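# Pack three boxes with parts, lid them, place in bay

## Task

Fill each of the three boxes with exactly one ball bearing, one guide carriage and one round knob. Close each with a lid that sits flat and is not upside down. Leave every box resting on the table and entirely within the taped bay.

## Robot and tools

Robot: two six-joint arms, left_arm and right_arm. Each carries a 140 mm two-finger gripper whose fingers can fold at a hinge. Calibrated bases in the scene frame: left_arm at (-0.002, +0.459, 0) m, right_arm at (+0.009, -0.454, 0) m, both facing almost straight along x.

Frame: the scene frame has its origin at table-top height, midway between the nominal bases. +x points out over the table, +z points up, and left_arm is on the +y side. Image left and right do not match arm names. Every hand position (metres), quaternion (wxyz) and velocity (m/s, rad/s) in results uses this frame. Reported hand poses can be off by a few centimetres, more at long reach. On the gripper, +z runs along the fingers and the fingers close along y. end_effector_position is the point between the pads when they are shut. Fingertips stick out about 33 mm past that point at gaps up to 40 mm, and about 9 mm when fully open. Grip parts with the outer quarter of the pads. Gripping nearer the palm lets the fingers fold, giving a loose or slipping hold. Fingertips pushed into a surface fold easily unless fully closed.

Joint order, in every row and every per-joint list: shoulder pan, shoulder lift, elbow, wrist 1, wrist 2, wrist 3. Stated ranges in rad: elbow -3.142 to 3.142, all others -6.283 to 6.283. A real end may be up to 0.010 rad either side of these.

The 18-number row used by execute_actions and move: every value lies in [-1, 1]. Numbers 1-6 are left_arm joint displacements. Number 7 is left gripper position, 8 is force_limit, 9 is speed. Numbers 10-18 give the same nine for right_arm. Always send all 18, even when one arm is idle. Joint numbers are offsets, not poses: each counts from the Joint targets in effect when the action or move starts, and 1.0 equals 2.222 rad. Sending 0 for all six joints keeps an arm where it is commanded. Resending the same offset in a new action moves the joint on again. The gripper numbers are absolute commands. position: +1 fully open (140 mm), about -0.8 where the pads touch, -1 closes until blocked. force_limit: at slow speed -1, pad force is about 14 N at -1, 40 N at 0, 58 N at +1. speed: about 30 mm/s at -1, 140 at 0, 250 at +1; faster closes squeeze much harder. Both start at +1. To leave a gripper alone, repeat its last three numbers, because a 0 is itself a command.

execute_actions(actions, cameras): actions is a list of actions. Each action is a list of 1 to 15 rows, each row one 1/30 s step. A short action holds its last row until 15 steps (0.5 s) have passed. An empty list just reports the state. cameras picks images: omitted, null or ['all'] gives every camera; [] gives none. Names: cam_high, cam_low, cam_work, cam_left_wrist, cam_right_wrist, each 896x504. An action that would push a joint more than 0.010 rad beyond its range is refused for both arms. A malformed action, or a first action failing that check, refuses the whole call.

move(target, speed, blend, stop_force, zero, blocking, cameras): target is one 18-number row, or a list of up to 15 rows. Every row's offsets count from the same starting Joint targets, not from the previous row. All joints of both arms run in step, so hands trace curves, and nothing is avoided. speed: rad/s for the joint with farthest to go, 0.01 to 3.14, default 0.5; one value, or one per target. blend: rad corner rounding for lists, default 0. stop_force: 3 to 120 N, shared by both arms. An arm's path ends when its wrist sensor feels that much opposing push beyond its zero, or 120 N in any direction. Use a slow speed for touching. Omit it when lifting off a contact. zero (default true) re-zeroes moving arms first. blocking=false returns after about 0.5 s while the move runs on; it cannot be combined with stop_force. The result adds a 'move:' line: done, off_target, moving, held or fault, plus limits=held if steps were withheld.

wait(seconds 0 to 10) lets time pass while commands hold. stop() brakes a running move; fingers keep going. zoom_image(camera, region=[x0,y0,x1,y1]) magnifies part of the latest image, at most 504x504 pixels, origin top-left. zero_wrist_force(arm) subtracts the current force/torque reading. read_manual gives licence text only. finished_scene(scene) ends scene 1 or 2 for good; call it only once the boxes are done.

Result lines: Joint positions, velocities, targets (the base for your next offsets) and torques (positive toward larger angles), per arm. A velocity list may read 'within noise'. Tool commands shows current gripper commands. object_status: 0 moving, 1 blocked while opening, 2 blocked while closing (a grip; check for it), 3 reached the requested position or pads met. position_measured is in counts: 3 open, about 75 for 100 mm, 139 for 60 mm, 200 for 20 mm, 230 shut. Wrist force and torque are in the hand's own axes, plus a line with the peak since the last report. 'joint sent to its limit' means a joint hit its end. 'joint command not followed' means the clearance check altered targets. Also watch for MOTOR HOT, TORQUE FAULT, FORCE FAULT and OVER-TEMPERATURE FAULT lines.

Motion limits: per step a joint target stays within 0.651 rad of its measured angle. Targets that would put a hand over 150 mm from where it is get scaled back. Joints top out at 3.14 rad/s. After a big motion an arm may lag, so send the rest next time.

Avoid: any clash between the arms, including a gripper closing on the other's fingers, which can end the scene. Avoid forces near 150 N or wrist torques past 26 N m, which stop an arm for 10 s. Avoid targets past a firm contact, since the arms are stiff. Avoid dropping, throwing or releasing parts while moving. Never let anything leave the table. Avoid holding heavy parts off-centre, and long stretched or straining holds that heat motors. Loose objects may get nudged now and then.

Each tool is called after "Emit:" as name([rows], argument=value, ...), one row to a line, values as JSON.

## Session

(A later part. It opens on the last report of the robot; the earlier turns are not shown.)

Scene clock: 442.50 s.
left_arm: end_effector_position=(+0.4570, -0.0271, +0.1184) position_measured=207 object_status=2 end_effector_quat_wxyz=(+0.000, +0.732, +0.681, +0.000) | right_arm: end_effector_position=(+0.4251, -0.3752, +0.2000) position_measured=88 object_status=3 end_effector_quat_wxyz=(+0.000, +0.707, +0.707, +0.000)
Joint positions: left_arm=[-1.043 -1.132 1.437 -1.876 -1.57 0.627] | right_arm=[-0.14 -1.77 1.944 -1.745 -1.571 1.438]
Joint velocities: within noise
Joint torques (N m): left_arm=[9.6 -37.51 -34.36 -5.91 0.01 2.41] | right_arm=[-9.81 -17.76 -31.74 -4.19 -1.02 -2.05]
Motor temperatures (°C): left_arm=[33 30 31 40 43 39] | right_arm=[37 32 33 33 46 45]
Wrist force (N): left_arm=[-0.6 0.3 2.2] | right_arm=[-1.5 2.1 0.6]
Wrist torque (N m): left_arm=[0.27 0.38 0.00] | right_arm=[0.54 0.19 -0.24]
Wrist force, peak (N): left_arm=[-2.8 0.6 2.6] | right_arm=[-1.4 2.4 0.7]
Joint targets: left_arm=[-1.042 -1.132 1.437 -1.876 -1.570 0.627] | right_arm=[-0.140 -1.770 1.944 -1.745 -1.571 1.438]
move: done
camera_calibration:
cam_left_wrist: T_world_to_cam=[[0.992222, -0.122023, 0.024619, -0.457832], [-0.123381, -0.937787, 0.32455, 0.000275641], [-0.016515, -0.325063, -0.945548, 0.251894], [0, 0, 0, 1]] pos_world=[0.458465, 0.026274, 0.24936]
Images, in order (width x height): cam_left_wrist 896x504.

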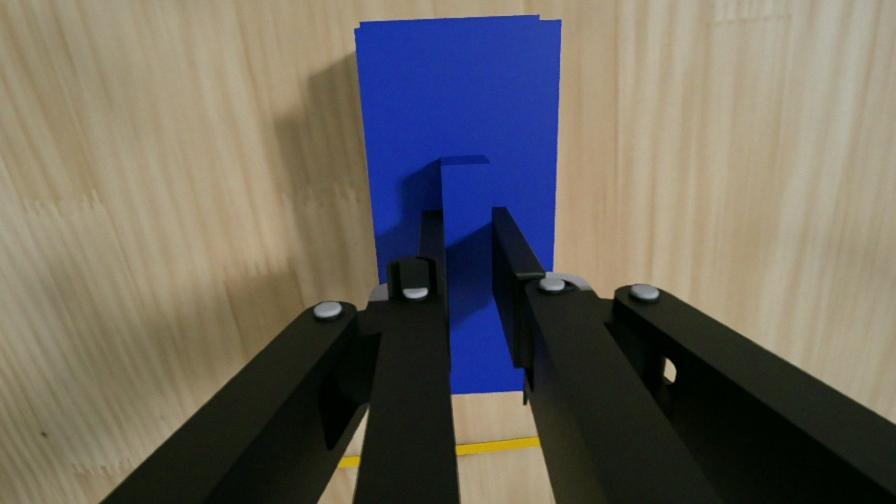

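Emit:
move([
  [0.0016,-0.0054,0.0085,-0.003,0,0.0016,-1,-0.1,-1,0,0,0,0,0,0,0.326,0,-1],
  [0.0016,0.0004,0.0204,-0.0207,0,0.0016,-1,-0.1,-1,0,0,0,0,0,0,0.326,0,-1],
  [0.0016,0.0046,0.0277,-0.0323,0,0.0016,-1,-0.1,-1,0,0,0,0,0,0,0.326,0,-1],
], speed=[0.06,0.06,0.025], stop_force=5, cameras=["cam_low","cam_work","cam_left_wrist"])

Emit:
zoom_image(camera="cam_low", region=[376, 234, 428, 272])

Emit:
zoom_image(camera="cam_work", region=[380, 210, 500, 310])

Scene clock: 447.77 s.
left_arm: end_effector_position=(+0.4559, -0.0209, +0.0951) position_measured=207 object_status=2 end_effector_quat_wxyz=(+0.000, +0.732, +0.681, +0.000) | right_arm: end_effector_position=(+0.4251, -0.3752, +0.2000) position_measured=88 object_status=3 end_effector_quat_wxyz=(+0.000, +0.707, +0.707, +0.000)
Joint positions: left_arm=[-1.039 -1.126 1.491 -1.936 -1.57 0.631] | right_arm=[-0.14 -1.77 1.944 -1.745 -1.571 1.438]
Joint velocities: within noise
Joint torques (N m): left_arm=[-9.24 -50.46 -30.13 0.03 -0.08 -1.98] | right_arm=[-10.38 -18.14 -31.91 -4.21 -1.12 -2.09]
Motor temperatures (°C): left_arm=[33 30 31 40 43 39] | right_arm=[37 32 33 33 46 45]
Wrist force (N): left_arm=[-1.6 1.2 -2.0] | right_arm=[-1.4 2.0 0.6]
Wrist torque (N m): left_arm=[0.06 0.25 0.02] | right_arm=[0.53 0.16 -0.24]
Wrist force, peak (N): left_arm=[2.4 -1.8 -17.4] | right_arm=[-1.8 2.3 0.4]
Joint targets: left_arm=[-1.039 -1.126 1.491 -1.936 -1.570 0.631] | right_arm=[-0.140 -1.770 1.944 -1.745 -1.571 1.438]
move: contact (left_arm); path passed 2 of 3 targets; left_arm: the wrist 1 is farthest, 0.012 rad from its target
camera_calibration:
cam_left_wrist: T_world_to_cam=[[0.992222, -0.12202, 0.0246182, -0.455413], [-0.123378, -0.937787, 0.32455, 0.0134826], [-0.016515, -0.325063, -0.945548, 0.231954], [0, 0, 0, 1]] pos_world=[0.457365, 0.032474, 0.22616]
Images, in order (width x height): cam_low 896x504, cam_work 896x504, cam_left_wrist 896x504.

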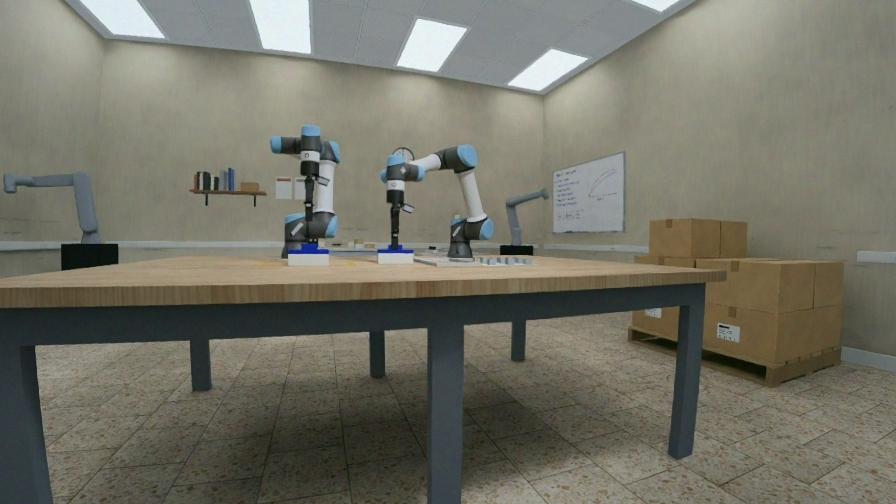

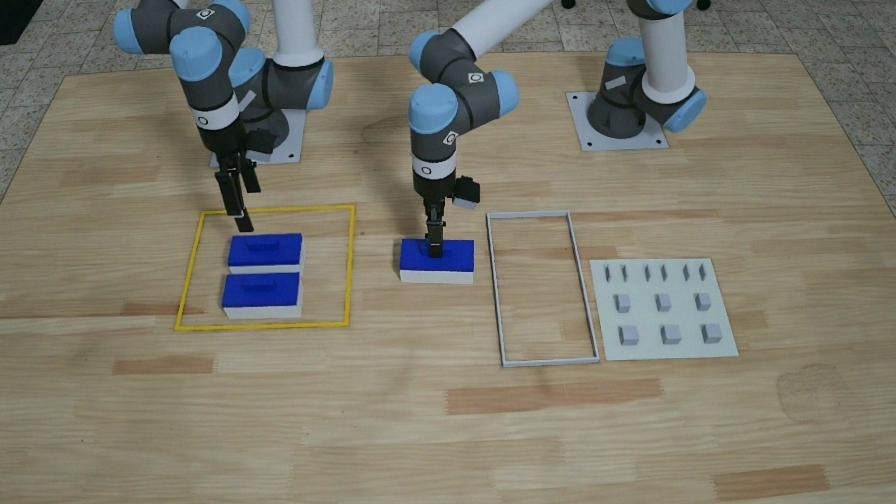

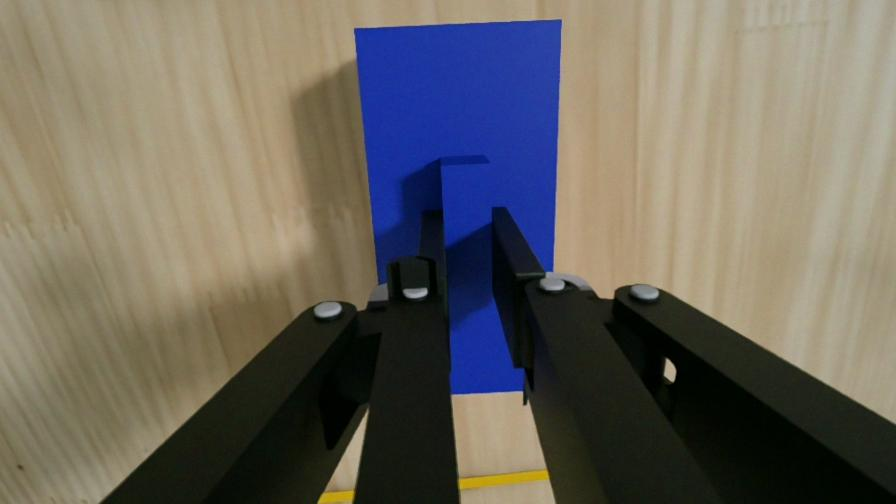

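Scaled by 9.692 from the camera's 896x504 image, which has a finer 1280x720 frame.

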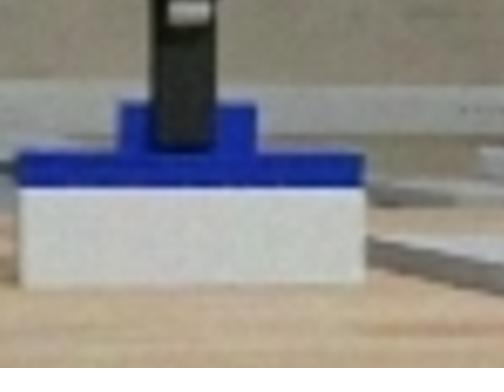

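Scaled by 4.200 from the camera's 896x504 image, which has a finer 1280x720 frame.

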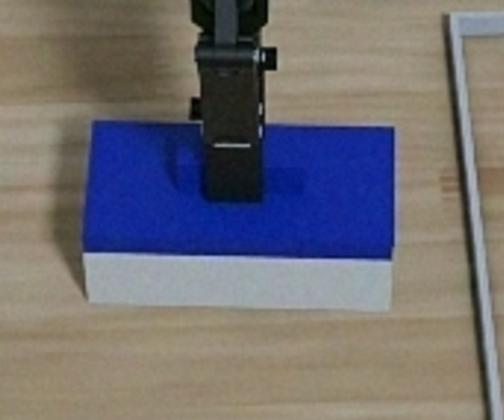

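Emit:
move([
  [0,0,0,0,0,0,-0.166,-0.2,-1,0,0,0,0,0,0,0.326,0,-1],
  [0,-0.012,-0.0247,0.0368,0,0,-0.166,-0.2,-1,0,0,0,0,0,0,0.326,0,-1],
  [0.36,-0.1,0.05,0.05,0,0,-0.166,-0.2,-1,0,0,0,0,0,0,0.326,0,-1],
  [0.36,-0.1,0.05,0.05,0,0,-0.166,-0.2,-1,0.3099,0.2212,-0.2322,0.0112,0,0.3417,0.326,0,-1],
], speed=[0.2,0.15,0.8,0.6], cameras=["cam_right_wrist","cam_work"])

Scene clock: 455.03 s.
left_arm: end_effector_position=(+0.5870, +0.4686, +0.1675) position_measured=150 object_status=3 end_effector_quat_wxyz=(+0.000, +0.409, +0.913, +0.000) | right_arm: end_effector_position=(+0.4570, -0.0192, +0.1998) position_measured=88 object_status=3 end_effector_quat_wxyz=(+0.000, +0.732, +0.682, +0.000)
Joint positions: left_arm=[-0.239 -1.348 1.602 -1.825 -1.57 0.631] | right_arm=[0.548 -1.279 1.429 -1.72 -1.571 2.197]
Joint velocities: within noise
Joint torques (N m): left_arm=[10 -27.44 -32.64 -5.36 -0.17 -1.77] | right_arm=[11.09 -30.27 -25.25 -4.53 -1.25 2.66]
Motor temperatures (°C): left_arm=[33 30 31 40 43 39] | right_arm=[37 32 33 33 45 45]
Wrist force (N): left_arm=[-0.1 0.3 1.5] | right_arm=[-1.5 1.8 0.7]
Wrist torque (N m): left_arm=[0.29 0.27 0.02] | right_arm=[0.48 0.19 -0.25]
Wrist force, peak (N): left_arm=[-5.3 -2.4 2.0] | right_arm=[-4.0 0.6 0.9]
Joint targets: left_arm=[-0.239 -1.348 1.602 -1.825 -1.570 0.631] | right_arm=[0.548 -1.279 1.429 -1.721 -1.571 2.197]
move: done
camera_calibration:
cam_right_wrist: T_world_to_cam=[[0.999157, -0.0379304, -0.0156909, -0.442704], [-0.030219, -0.93841, 0.344199, -0.0722616], [-0.0277801, -0.343435, -0.938765, 0.339577], [0, 0, 0, 1]] pos_world=[0.449581, 0.0320196, 0.336709]
Images, in order (width x height): cam_work 896x504, cam_right_wrist 896x504.

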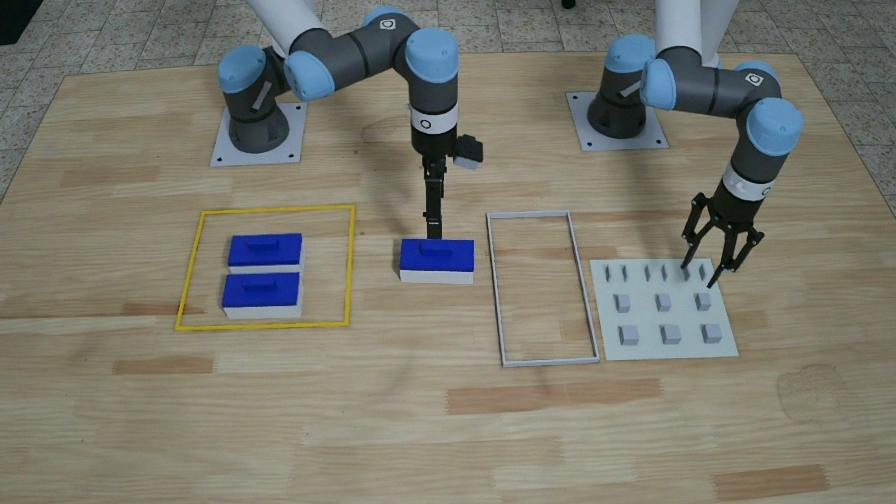

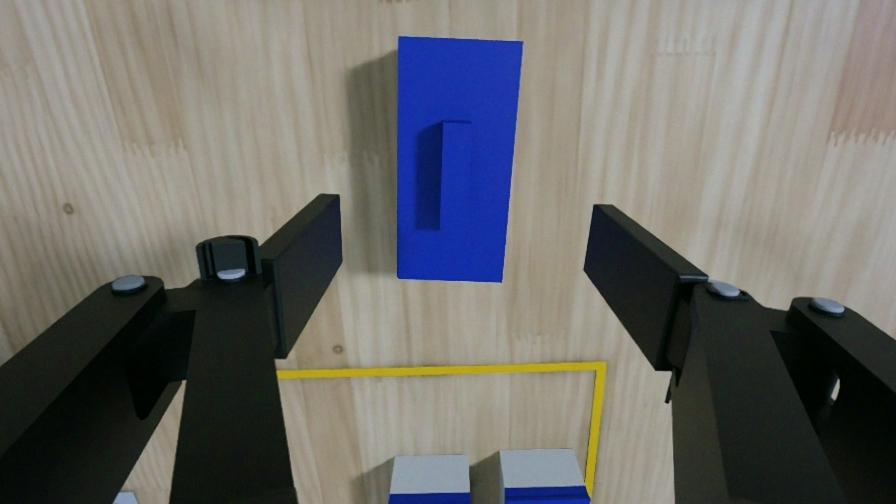

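Emit:
move([
  [0,0,0,0,0,0,-0.166,-0.2,-1,0,0.0544,0.1132,-0.1675,0,0,-1,0,-1],
  [0,0,0,0,0,0,-0.166,-0.2,-1,0,0.0143,0.0513,-0.0655,0,0,-1,0,-1],
], speed=0.13, cameras=["cam_right_wrist","cam_work"])

Scene clock: 461.03 s.
left_arm: end_effector_position=(+0.5870, +0.4686, +0.1675) position_measured=150 object_status=3 end_effector_quat_wxyz=(+0.000, +0.409, +0.913, +0.000) | right_arm: end_effector_position=(+0.4586, -0.0181, +0.0519) position_measured=216 object_status=0 end_effector_quat_wxyz=(+0.000, +0.732, +0.682, +0.001)
Joint positions: left_arm=[-0.239 -1.348 1.602 -1.825 -1.57 0.631] | right_arm=[0.548 -1.164 1.67 -2.079 -1.571 2.197]
Joint velocities: within noise
Joint torques (N m): left_arm=[8.93 -27.9 -27.42 -3.53 -0.15 -1.76] | right_arm=[-0.97 -41.55 -23.35 -3.22 0.17 -0.06]
Motor temperatures (°C): left_arm=[33 30 31 40 43 39] | right_arm=[37 32 33 33 45 45]
Wrist force (N): left_arm=[-0.2 0.5 1.3] | right_arm=[-2.4 1.5 -7.0]
Wrist torque (N m): left_arm=[0.33 0.30 0.01] | right_arm=[0.56 0.30 -0.24]
Wrist force, peak (N): left_arm=[-0.2 0.2 1.8] | right_arm=[-14.7 -15.0 -115.4]
Joint targets: left_arm=[-0.239 -1.348 1.602 -1.825 -1.570 0.631] | right_arm=[0.548 -1.164 1.670 -2.079 -1.571 2.197]
Tool commands: left_gripper/position=-0.166 left_gripper/force_limit=-0.2 left_gripper/speed=-1.0 right_gripper/position=-1.0 right_gripper/force_limit=+0.003922 right_gripper/speed=-1.0
FORCE FAULT: contact force on the right arm reached its limit, and that arm stopped. The contact can be on any part of that arm, not only on its tool. That arm's remaining commands of this call were not run. That arm is still stopped at the end of this call. That arm stays stopped for about 10 more seconds. Until then a move that you send moves the other arm only, and its call returns only when the move has ended. Once the stop has ended, the next robot result says so. If the stop ends while you think or write, that arm runs what you send next, counted from new Joint targets: where its joints stand when the stop ends. While its stop runs, that arm takes no new command, but its gripper still runs the gripper command that each later call begins with. Until it ends, the stop uses up actions while you think or wait. An arm that is not stopped still takes commands.
move: fault (right_arm); path passed 1 of 2 targets; right_arm: the wrist 1 is farthest, 0.213 rad from its target
camera_calibration:
cam_right_wrist: T_world_to_cam=[[0.999184, -0.0380489, -0.0135568, -0.446699], [-0.0311011, -0.938881, 0.342833, -0.0197971], [-0.0257727, -0.342131, -0.939299, 0.200223], [0, 0, 0, 1]] pos_world=[0.450879, 0.032919, 0.188801]
Images, in order (width x height): cam_work 896x504, cam_right_wrist 896x504.

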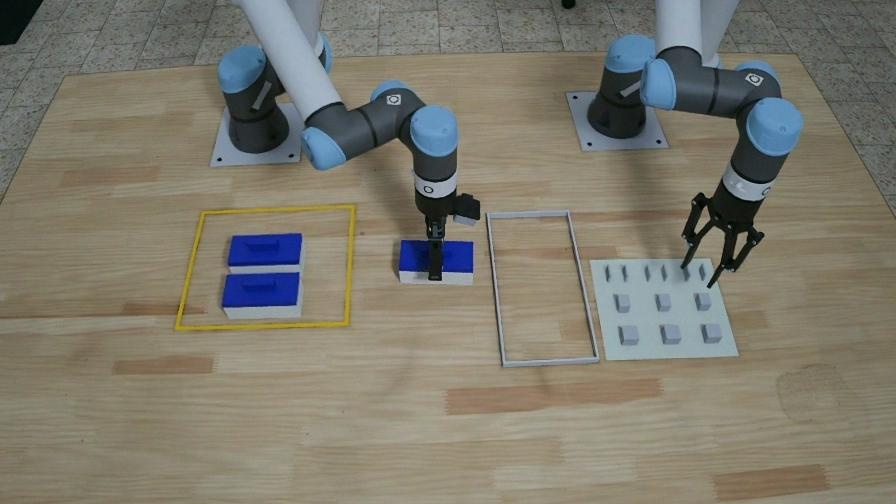

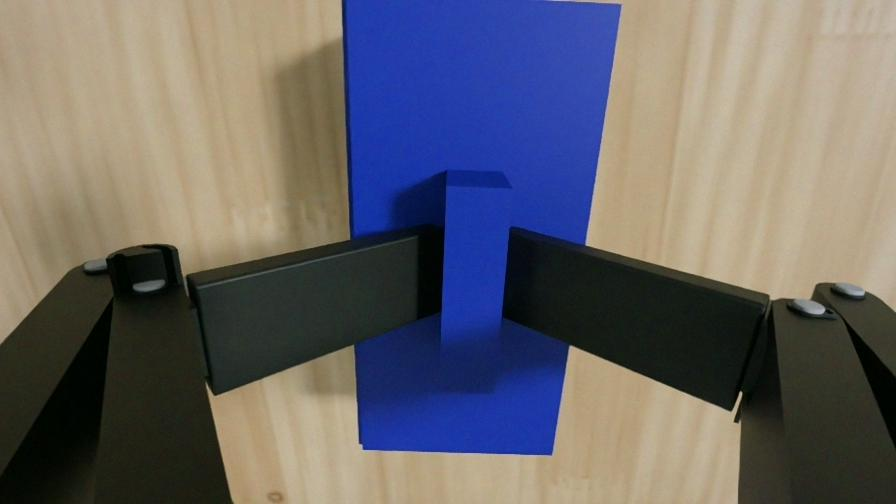

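Emit:
wait(seconds=9.8, cameras=[])

Emit:
move(target=[0,0,0,0,0,0,-0.166,-0.2,-1,0,0,0,0,0,0,-0.4,0,-1], cameras=["cam_right_wrist"])

Scene clock: 472.13 s.
left_arm: end_effector_position=(+0.5870, +0.4686, +0.1675) position_measured=150 object_status=3 end_effector_quat_wxyz=(+0.000, +0.409, +0.913, +0.000) | right_arm: end_effector_position=(+0.4586, -0.0181, +0.0519) position_measured=216 object_status=2 end_effector_quat_wxyz=(+0.000, +0.732, +0.682, +0.001)
Joint positions: left_arm=[-0.239 -1.348 1.602 -1.825 -1.57 0.631] | right_arm=[0.548 -1.164 1.67 -2.079 -1.571 2.197]
Joint velocities: within noise
Joint torques (N m): left_arm=[8.06 -29.69 -18.86 -0.55 -0.12 -1.54] | right_arm=[0.13 -40.91 -20.73 -3.33 0.03 0]
Motor temperatures (°C): left_arm=[33 30 31 40 43 39] | right_arm=[37 32 33 33 45 45]
Wrist force (N): left_arm=[0.0 0.5 1.4] | right_arm=[-1.9 2.3 -7.1]
Wrist torque (N m): left_arm=[0.31 0.26 0.01] | right_arm=[0.69 0.23 -0.25]
Wrist force, peak (N): left_arm=[-0.1 0.2 1.8] | right_arm=[-1.8 2.1 -7.5]
Joint targets: left_arm=[-0.239 -1.348 1.602 -1.825 -1.570 0.631] | right_arm=[0.548 -1.164 1.670 -2.079 -1.571 2.197]
Tool commands: left_gripper/position=-0.166 left_gripper/force_limit=-0.2 left_gripper/speed=-1.0 right_gripper/position=-1.0 right_gripper/force_limit=+0.003922 right_gripper/speed=-1.0
FORCE FAULT, CONTINUED: the right arm's stop, for the force fault that an earlier result reported, is over. The rest of the stop counts as 20 of the actions that you can send in this scene. During its stop the right arm's controller moved it back a little. That arm's target is now where it stood when the stop ended, not its last command. That arm accepts commands again.
wait: 9.80 s; at rest from the start
No camera images: "cameras" was empty.

Scene clock: 473.17 s.
left_arm: end_effector_position=(+0.5870, +0.4686, +0.1675) position_measured=150 object_status=3 end_effector_quat_wxyz=(+0.000, +0.409, +0.913, +0.000) | right_arm: end_effector_position=(+0.4586, -0.0181, +0.0519) position_measured=179 object_status=0 end_effector_quat_wxyz=(+0.000, +0.732, +0.682, +0.001)
Joint positions: left_arm=[-0.239 -1.348 1.602 -1.825 -1.57 0.631] | right_arm=[0.548 -1.164 1.67 -2.079 -1.571 2.197]
Joint velocities: within noise
Joint torques (N m): left_arm=[8 -29.78 -18.98 -0.64 -0.01 -1.65] | right_arm=[-0.86 -40.33 -24.15 -2.62 -0.12 0.05]
Motor temperatures (°C): left_arm=[33 30 31 40 43 39] | right_arm=[37 32 33 33 45 45]
Wrist force (N): left_arm=[-0.2 0.3 1.5] | right_arm=[-1.5 2.7 -3.3]
Wrist torque (N m): left_arm=[0.27 0.30 0.01] | right_arm=[0.68 0.21 -0.25]
Wrist force, peak (N): left_arm=[-0.2 0.3 1.7] | right_arm=[-1.8 2.1 -7.1]
Joint targets: left_arm=[-0.239 -1.348 1.602 -1.825 -1.570 0.631] | right_arm=[0.548 -1.164 1.670 -2.079 -1.571 2.197]
move: done
camera_calibration:
cam_right_wrist: T_world_to_cam=[[0.999184, -0.0380489, -0.0135568, -0.446699], [-0.0311011, -0.938881, 0.342833, -0.0197971], [-0.0257727, -0.342131, -0.939299, 0.200223], [0, 0, 0, 1]] pos_world=[0.450879, 0.032919, 0.188801]
Images, in order (width x height): cam_right_wrist 896x504.

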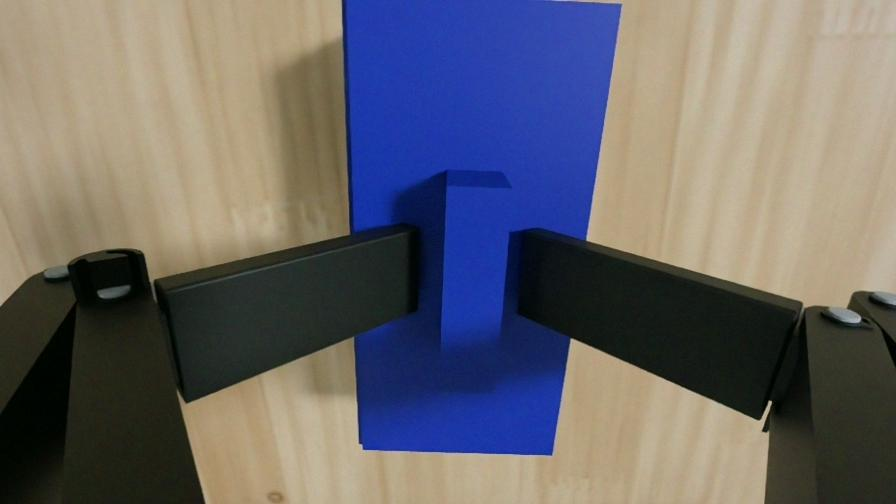

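Emit:
move(target=[0,0,0,0,0,0,-0.166,-0.2,-1,0,-0.0518,-0.1085,0.1611,0,0,-0.4,0,-1], speed=0.2, cameras=[])

Emit:
move(target=[0,0,0,0,0,0,-0.166,-0.2,-1,0,0,0,0,0,0,0.326,0,-0.5], cameras=["cam_right_wrist","cam_work","cam_low"])

Emit:
zoom_image(camera="cam_low", region=[376, 234, 428, 272])

Emit:
zoom_image(camera="cam_work", region=[380, 210, 500, 310])

Emit:
zoom_image(camera="cam_right_wrist", region=[340, 10, 590, 300])

Scene clock: 476.33 s.
left_arm: end_effector_position=(+0.5870, +0.4686, +0.1675) position_measured=150 object_status=3 end_effector_quat_wxyz=(+0.000, +0.409, +0.913, +0.000) | right_arm: end_effector_position=(+0.4572, -0.0190, +0.2001) position_measured=179 object_status=3 end_effector_quat_wxyz=(+0.000, +0.732, +0.682, +0.000)
Joint positions: left_arm=[-0.239 -1.348 1.602 -1.825 -1.57 0.631] | right_arm=[0.548 -1.279 1.428 -1.721 -1.571 2.197]
Joint velocities: within noise
Joint torques (N m): left_arm=[7.35 -30.19 -19.26 -0.5 -0.09 -1.52] | right_arm=[-0.85 -31.16 -12.3 -2.98 0.15 0.06]
Motor temperatures (°C): left_arm=[33 30 31 40 43 39] | right_arm=[37 32 33 33 45 45]
Wrist force (N): left_arm=[-0.2 0.2 1.4] | right_arm=[-1.2 2.7 0.6]
Wrist torque (N m): left_arm=[0.27 0.29 0.01] | right_arm=[0.67 0.11 -0.24]
Wrist force, peak (N): left_arm=[-0.2 0.3 1.7] | right_arm=[-2.8 2.2 -5.2]
Joint targets: left_arm=[-0.239 -1.348 1.602 -1.825 -1.570 0.631] | right_arm=[0.548 -1.279 1.429 -1.721 -1.571 2.197]
move: done
No camera images: "cameras" was empty.

Scene clock: 477.27 s.
left_arm: end_effector_position=(+0.5870, +0.4686, +0.1675) position_measured=150 object_status=3 end_effector_quat_wxyz=(+0.000, +0.409, +0.913, +0.000) | right_arm: end_effector_position=(+0.4571, -0.0190, +0.2000) position_measured=88 object_status=0 end_effector_quat_wxyz=(+0.000, +0.732, +0.682, +0.000)
Joint positions: left_arm=[-0.239 -1.348 1.602 -1.825 -1.57 0.631] | right_arm=[0.548 -1.279 1.429 -1.721 -1.571 2.197]
Joint velocities: within noise
Joint torques (N m): left_arm=[7.73 -30.13 -19.62 -0.66 -0.04 -1.57] | right_arm=[-1.62 -31.39 -12.73 -0.72 0.01 0.16]
Motor temperatures (°C): left_arm=[33 30 31 40 43 39] | right_arm=[37 32 33 33 45 45]
Wrist force (N): left_arm=[-0.3 0.2 1.6] | right_arm=[-1.3 2.9 0.5]
Wrist torque (N m): left_arm=[0.27 0.32 0.02] | right_arm=[0.71 0.15 -0.25]
Wrist force, peak (N): left_arm=[-0.2 0.4 1.8] | right_arm=[-1.3 3.0 0.7]
Joint targets: left_arm=[-0.239 -1.348 1.602 -1.825 -1.570 0.631] | right_arm=[0.548 -1.279 1.429 -1.721 -1.571 2.197]
move: done
camera_calibration:
cam_right_wrist: T_world_to_cam=[[0.999162, -0.0380851, -0.015006, -0.442924], [-0.0306122, -0.938557, 0.343764, -0.0719075], [-0.0271763, -0.343017, -0.938936, 0.339569], [0, 0, 0, 1]] pos_world=[0.44958, 0.0321197, 0.336906]
Images, in order (width x height): cam_low 896x504, cam_work 896x504, cam_right_wrist 896x504.

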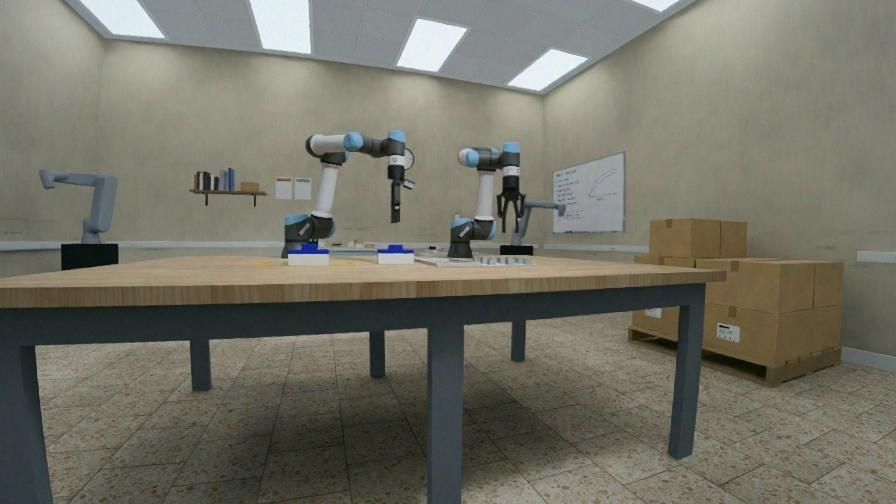

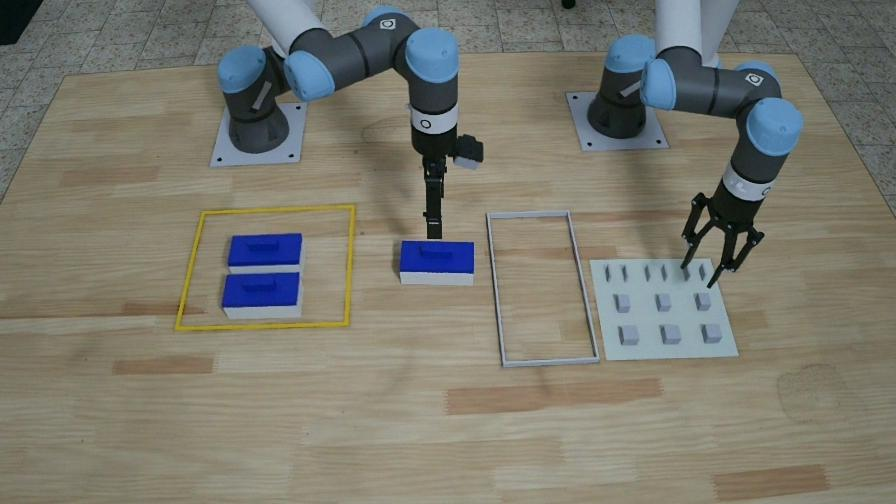

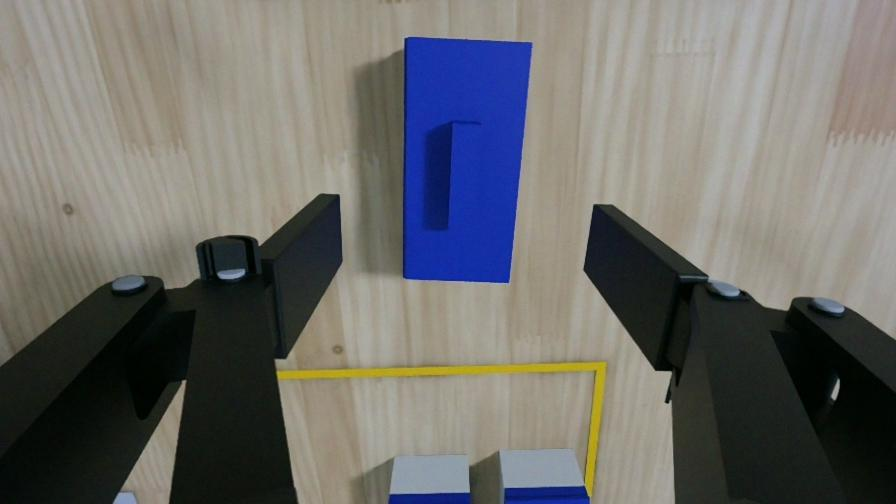

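Scaled by 9.692 from the camera's 896x504 image, which has a finer 1280x720 frame.

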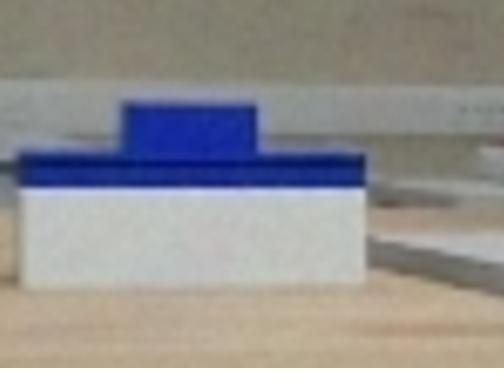

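Scaled by 4.200 from the camera's 896x504 image, which has a finer 1280x720 frame.

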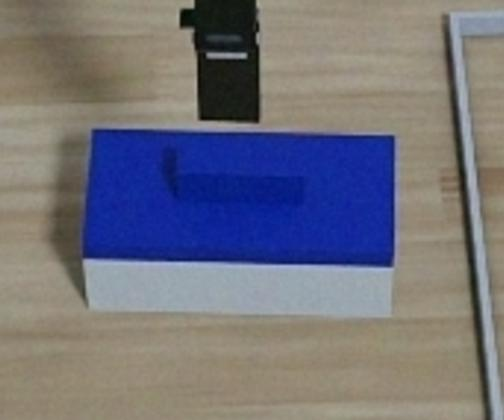

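Scaled by 1.738 from the camera's 896x504 image, which has a finer 1280x720 frame.

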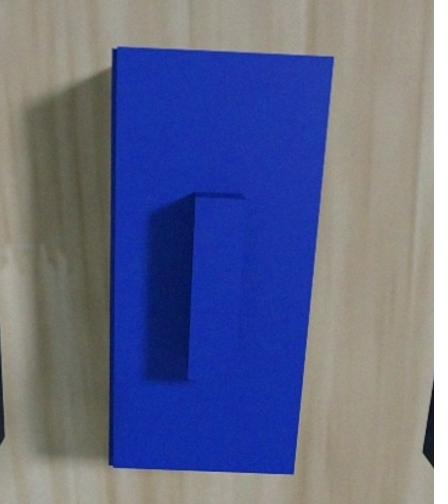

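Emit:
move(target=[0,0,0,0,0,0,-0.166,-0.2,-1,-0.0014,0.0572,0.109,-0.1662,0,-0.0014,0.326,0,-0.5], speed=0.13, cameras=["cam_right_wrist"])

Emit:
move(target=[0,0,0,0,0,0,-0.166,-0.2,-1,0,0,0,0,0,0,-1,0,-1], cameras=["cam_right_wrist"])

Scene clock: 481.70 s.
left_arm: end_effector_position=(+0.5870, +0.4686, +0.1675) position_measured=150 object_status=3 end_effector_quat_wxyz=(+0.000, +0.409, +0.913, +0.000) | right_arm: end_effector_position=(+0.4612, -0.0187, +0.0449) position_measured=88 object_status=3 end_effector_quat_wxyz=(+0.000, +0.732, +0.682, +0.000) end_effector_velocity=(+0.000, +0.000, +0.001) end_effector_angular_velocity=(-0.001, +0.000, -0.002)
Joint positions: left_arm=[-0.239 -1.348 1.602 -1.825 -1.57 0.631] | right_arm=[0.545 -1.152 1.671 -2.09 -1.571 2.194]
Joint velocities: left_arm=[within noise] | right_arm=[0 -0.001 -0.003 0.005 -0.001 0.002]
Joint torques (N m): left_arm=[6.88 -31.03 -20.53 -0.64 -0.08 -1.53] | right_arm=[-10.57 -50.43 -35.26 -0.84 0.08 -2.53]
Motor temperatures (°C): left_arm=[33 30 31 40 43 39] | right_arm=[37 32 33 33 45 45]
Wrist force (N): left_arm=[-0.1 0.1 1.5] | right_arm=[-1.4 2.6 0.7]
Wrist torque (N m): left_arm=[0.23 0.28 0.01] | right_arm=[0.65 0.19 -0.25]
Wrist force, peak (N): left_arm=[0.0 0.3 1.8] | right_arm=[-1.6 2.7 1.4]
Joint targets: left_arm=[-0.239 -1.348 1.602 -1.825 -1.570 0.631] | right_arm=[0.545 -1.152 1.671 -2.090 -1.571 2.194]
move: done
camera_calibration:
cam_right_wrist: T_world_to_cam=[[0.999157, -0.0381012, -0.0153133, -0.449378], [-0.0305155, -0.93848, 0.343982, -0.0182657], [-0.0274773, -0.343224, -0.938851, 0.194286], [0, 0, 0, 1]] pos_world=[0.45378, 0.0324199, 0.181807]
Images, in order (width x height): cam_right_wrist 896x504.

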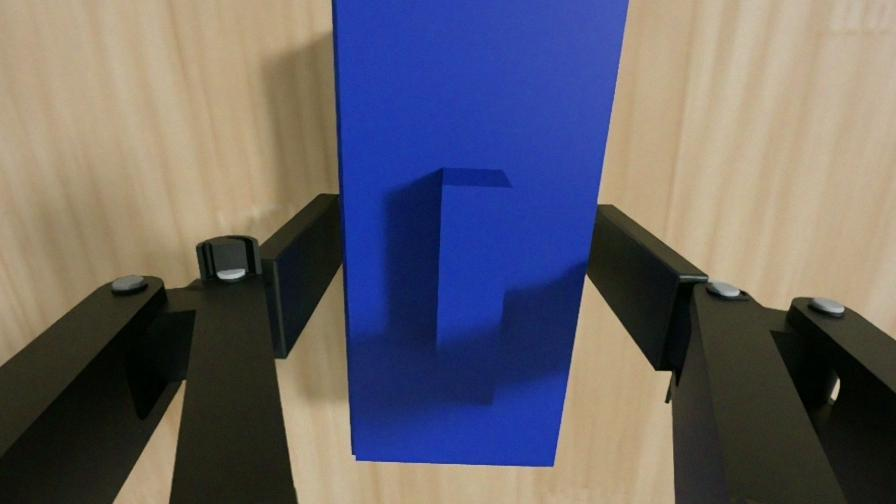

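Scene clock: 482.93 s.
left_arm: end_effector_position=(+0.5870, +0.4686, +0.1675) position_measured=150 object_status=3 end_effector_quat_wxyz=(+0.000, +0.409, +0.913, +0.000) | right_arm: end_effector_position=(+0.4613, -0.0186, +0.0452) position_measured=126 object_status=0 end_effector_quat_wxyz=(+0.000, +0.732, +0.682, +0.000)
Joint positions: left_arm=[-0.239 -1.348 1.602 -1.825 -1.57 0.631] | right_arm=[0.545 -1.152 1.671 -2.09 -1.571 2.194]
Joint velocities: within noise
Joint torques (N m): left_arm=[6.73 -30.9 -20.42 -0.75 -0.12 -1.42] | right_arm=[-5.39 -46.63 -33.13 -4.54 -0.11 -1.37]
Motor temperatures (°C): left_arm=[33 30 31 40 43 39] | right_arm=[37 32 33 33 45 45]
Wrist force (N): left_arm=[-0.2 0.2 1.5] | right_arm=[-1.9 1.4 -2.6]
Wrist torque (N m): left_arm=[0.26 0.29 0.01] | right_arm=[0.49 0.14 -0.23]
Wrist force, peak (N): left_arm=[-0.2 0.3 1.7] | right_arm=[-2.0 1.5 -2.9]
Joint targets: left_arm=[-0.239 -1.348 1.602 -1.825 -1.570 0.631] | right_arm=[0.545 -1.152 1.671 -2.090 -1.571 2.194]
move: done
camera_calibration:
cam_right_wrist: T_world_to_cam=[[0.999162, -0.0380851, -0.015006, -0.449428], [-0.0306122, -0.938557, 0.343764, -0.0181888], [-0.0271763, -0.343017, -0.938936, 0.194473], [0, 0, 0, 1]] pos_world=[0.45378, 0.0325197, 0.182106]
Images, in order (width x height): cam_right_wrist 896x504.

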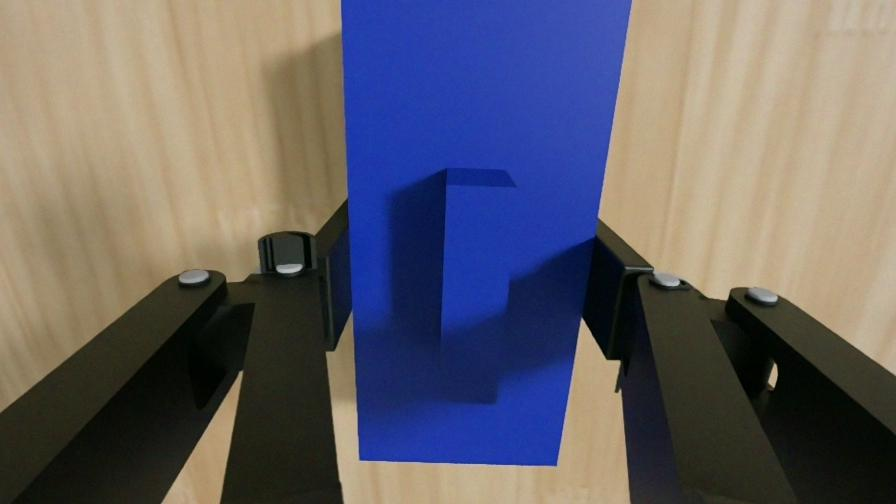

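Emit:
move([
  [0,0,0,0,0,0,-0.166,-0.2,-1,0,-0.0398,-0.0617,0.1017,0,0,-1,0,-1],
  [0,0,0,0,0,0,-0.166,-0.2,-1,-0.3284,-0.3887,0.2653,0.1234,0,-0.3599,-1,0,-1],
], speed=[0.12,0.45], cameras=["cam_right_wrist","cam_work"])

Scene clock: 487.83 s.
left_arm: end_effector_position=(+0.5870, +0.4686, +0.1675) position_measured=150 object_status=3 end_effector_quat_wxyz=(+0.000, +0.409, +0.913, +0.000) | right_arm: end_effector_position=(+0.3256, -0.3752, +0.1401) position_measured=126 object_status=2 end_effector_quat_wxyz=(+0.000, +0.707, +0.707, +0.000)
Joint positions: left_arm=[-0.239 -1.348 1.602 -1.825 -1.57 0.631] | right_arm=[-0.184 -2.015 2.26 -1.816 -1.571 1.395]
Joint velocities: within noise
Joint torques (N m): left_arm=[6.15 -31.29 -21.43 -0.79 -0.14 -1.41] | right_arm=[-9.82 -14.12 -22.36 -5.05 -0.03 -2.03]
Motor temperatures (°C): left_arm=[33 30 31 40 43 39] | right_arm=[37 32 33 33 45 45]
Wrist force (N): left_arm=[-0.4 0.0 1.6] | right_arm=[-1.1 2.9 4.5]
Wrist torque (N m): left_arm=[0.22 0.34 0.01] | right_arm=[0.71 0.08 -0.24]
Wrist force, peak (N): left_arm=[0.0 0.2 1.8] | right_arm=[3.2 2.0 5.9]
Joint targets: left_arm=[-0.239 -1.348 1.602 -1.825 -1.570 0.631] | right_arm=[-0.185 -2.016 2.260 -1.816 -1.571 1.394]
move: done
camera_calibration:
cam_right_wrist: T_world_to_cam=[[0.999382, 0.0317377, -0.0150981, -0.299844], [0.0349962, -0.938223, 0.344257, -0.410964], [-0.00323947, -0.344572, -0.938754, 0.149195], [0, 0, 0, 1]] pos_world=[0.314524, -0.324651, 0.277007]
Images, in order (width x height): cam_work 896x504, cam_right_wrist 896x504.

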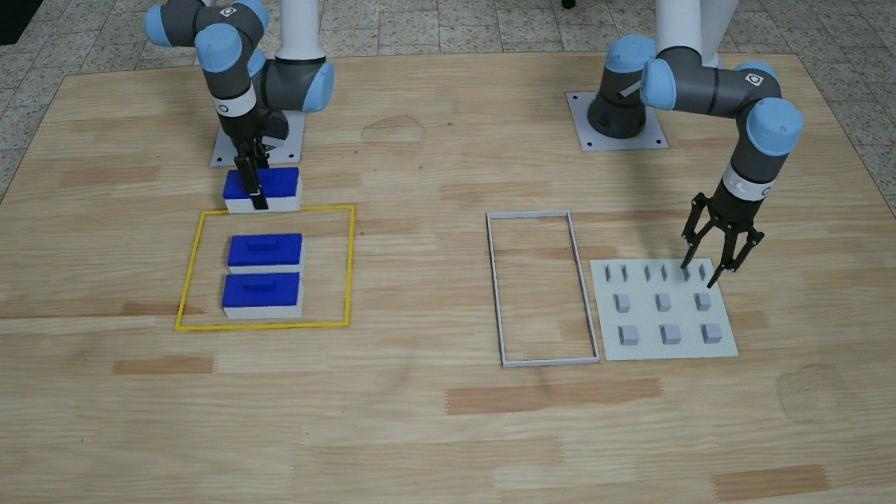

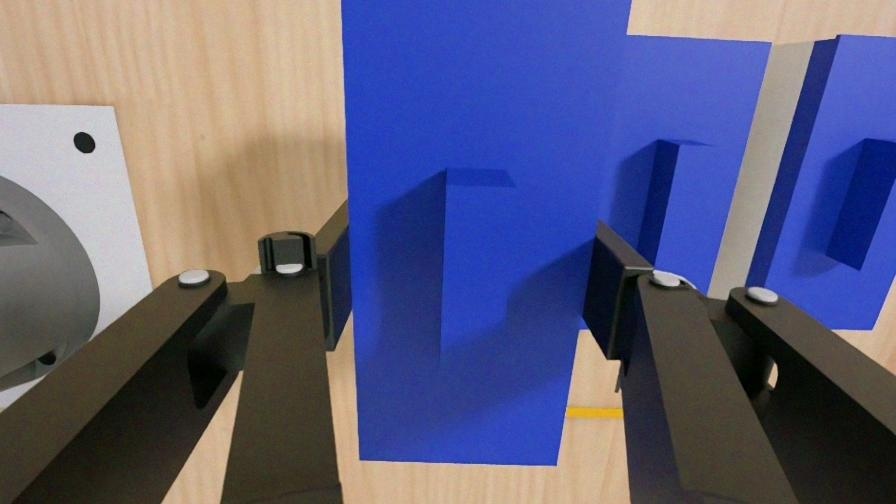

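Emit:
move([
  [0,0,0,0,0,0,-0.166,-0.2,-1,0.0014,0.0072,-0.0036,-0.0032,0,0.0014,-1,0,-1],
  [0,0,0,0,0,0,-0.166,-0.2,-1,0.0014,0.0594,0.0793,-0.1381,0,0.0014,-1,0,-1],
  [0,0,0,0,0,0,-0.166,-0.2,-1,0.0014,0.0675,0.0867,-0.1536,0,0.0014,-1,0,-1],
], speed=[0.1,0.12,0.03], stop_force=5, cameras=["cam_right_wrist","cam_work"])

Scene clock: 496.20 s.
left_arm: end_effector_position=(+0.5870, +0.4686, +0.1675) position_measured=150 object_status=3 end_effector_quat_wxyz=(+0.000, +0.409, +0.913, +0.000) | right_arm: end_effector_position=(+0.3302, -0.3751, +0.0446) position_measured=126 object_status=2 end_effector_quat_wxyz=(+0.000, +0.707, +0.707, +0.000)
Joint positions: left_arm=[-0.239 -1.348 1.602 -1.825 -1.57 0.631] | right_arm=[-0.181 -1.873 2.446 -2.142 -1.571 1.398]
Joint velocities: within noise
Joint torques (N m): left_arm=[5.43 -32.33 -22.49 -0.82 -0.1 -1.33] | right_arm=[-10.82 -17.14 -36.65 -4.3 0.21 -2.62]
Motor temperatures (°C): left_arm=[33 30 31 39 43 39] | right_arm=[37 32 33 33 45 45]
Wrist force (N): left_arm=[-0.3 0.3 1.4] | right_arm=[-1.1 2.9 4.5]
Wrist torque (N m): left_arm=[0.28 0.31 0.01] | right_arm=[0.73 0.09 -0.23]
Wrist force, peak (N): left_arm=[-0.1 0.4 1.8] | right_arm=[-1.1 2.5 5.3]
Joint targets: left_arm=[-0.239 -1.348 1.602 -1.825 -1.570 0.631] | right_arm=[-0.181 -1.873 2.446 -2.142 -1.571 1.398]
move: contact (right_arm); path passed 2 of 3 targets; right_arm: the wrist 1 is farthest, 0.015 rad from its target
camera_calibration:
cam_right_wrist: T_world_to_cam=[[0.999357, 0.0318789, -0.0164245, -0.305792], [0.0355848, -0.938292, 0.344009, -0.378328], [-0.00444437, -0.344372, -0.938823, 0.0600587], [0, 0, 0, 1]] pos_world=[0.319325, -0.324551, 0.18151]
Images, in order (width x height): cam_work 896x504, cam_right_wrist 896x504.

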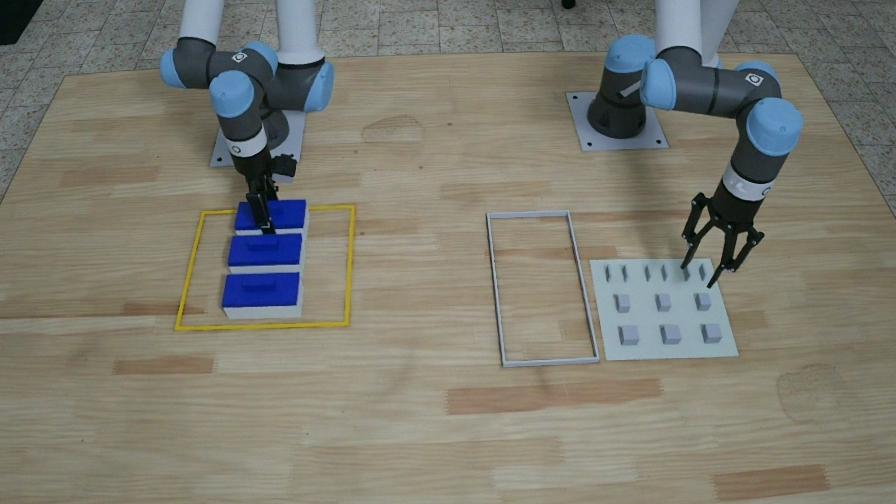

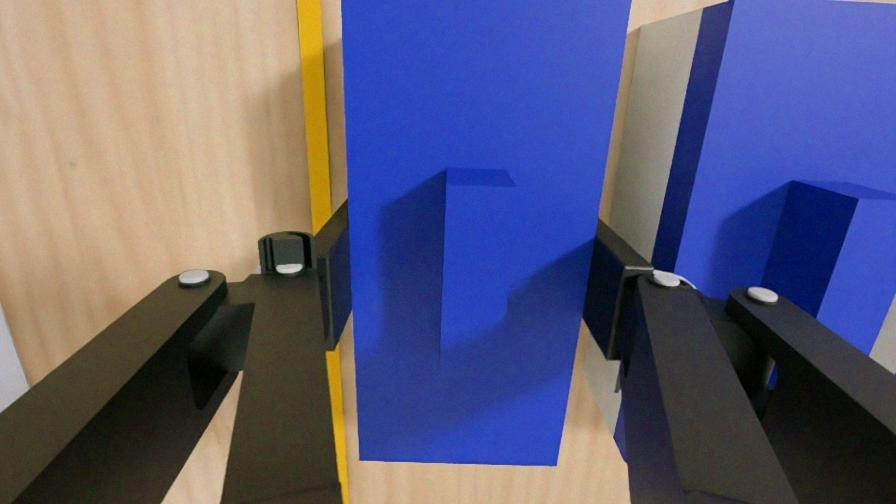

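Emit:
move([
  [0,0,0,0,0,0,-0.166,-0.2,-1,0,0,0,0,0,0,0.223,0,-1],
  [0,0,0,0,0,0,-0.166,-0.2,-1,0,-0.0572,-0.0873,0.1436,0,0,0.223,0,-1],
], speed=0.15, cameras=["cam_work","cam_high"])

Scene clock: 504.93 s.
left_arm: end_effector_position=(+0.5870, +0.4686, +0.1675) position_measured=150 object_status=3 end_effector_quat_wxyz=(+0.000, +0.409, +0.913, +0.000) | right_arm: end_effector_position=(+0.3307, -0.3752, +0.1405) position_measured=101 object_status=3 end_effector_quat_wxyz=(+0.001, +0.707, +0.707, +0.000)
Joint positions: left_arm=[-0.239 -1.348 1.602 -1.825 -1.57 0.631] | right_arm=[-0.181 -2.001 2.252 -1.823 -1.571 1.398]
Joint velocities: within noise
Joint torques (N m): left_arm=[4.74 -33.79 -23.78 -1.01 -0.11 -1.27] | right_arm=[-10.98 2.46 -11.13 -4.52 0.24 -2.44]
Motor temperatures (°C): left_arm=[33 30 31 39 43 39] | right_arm=[37 32 33 33 45 45]
Wrist force (N): left_arm=[-0.2 0.4 1.6] | right_arm=[-1.2 2.7 0.7]
Wrist torque (N m): left_arm=[0.30 0.30 0.01] | right_arm=[0.68 0.14 -0.23]
Wrist force, peak (N): left_arm=[-0.3 0.4 1.8] | right_arm=[-1.4 3.1 4.7]
Joint targets: left_arm=[-0.239 -1.348 1.602 -1.825 -1.570 0.631] | right_arm=[-0.181 -2.000 2.252 -1.823 -1.571 1.398]
move: done
Images, in order (width x height): cam_high 896x504, cam_work 896x504.

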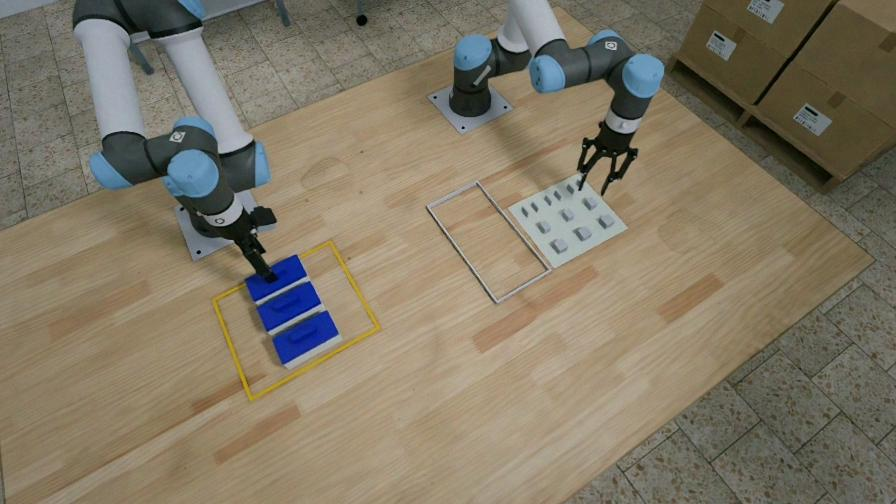

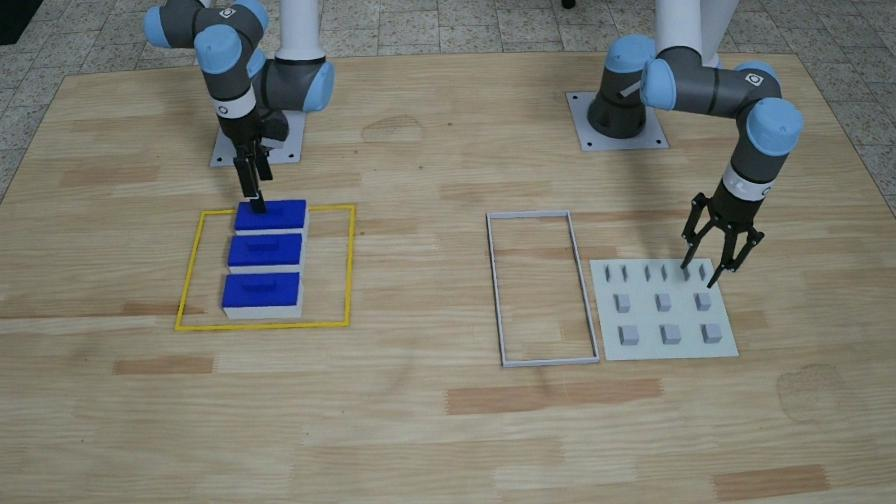

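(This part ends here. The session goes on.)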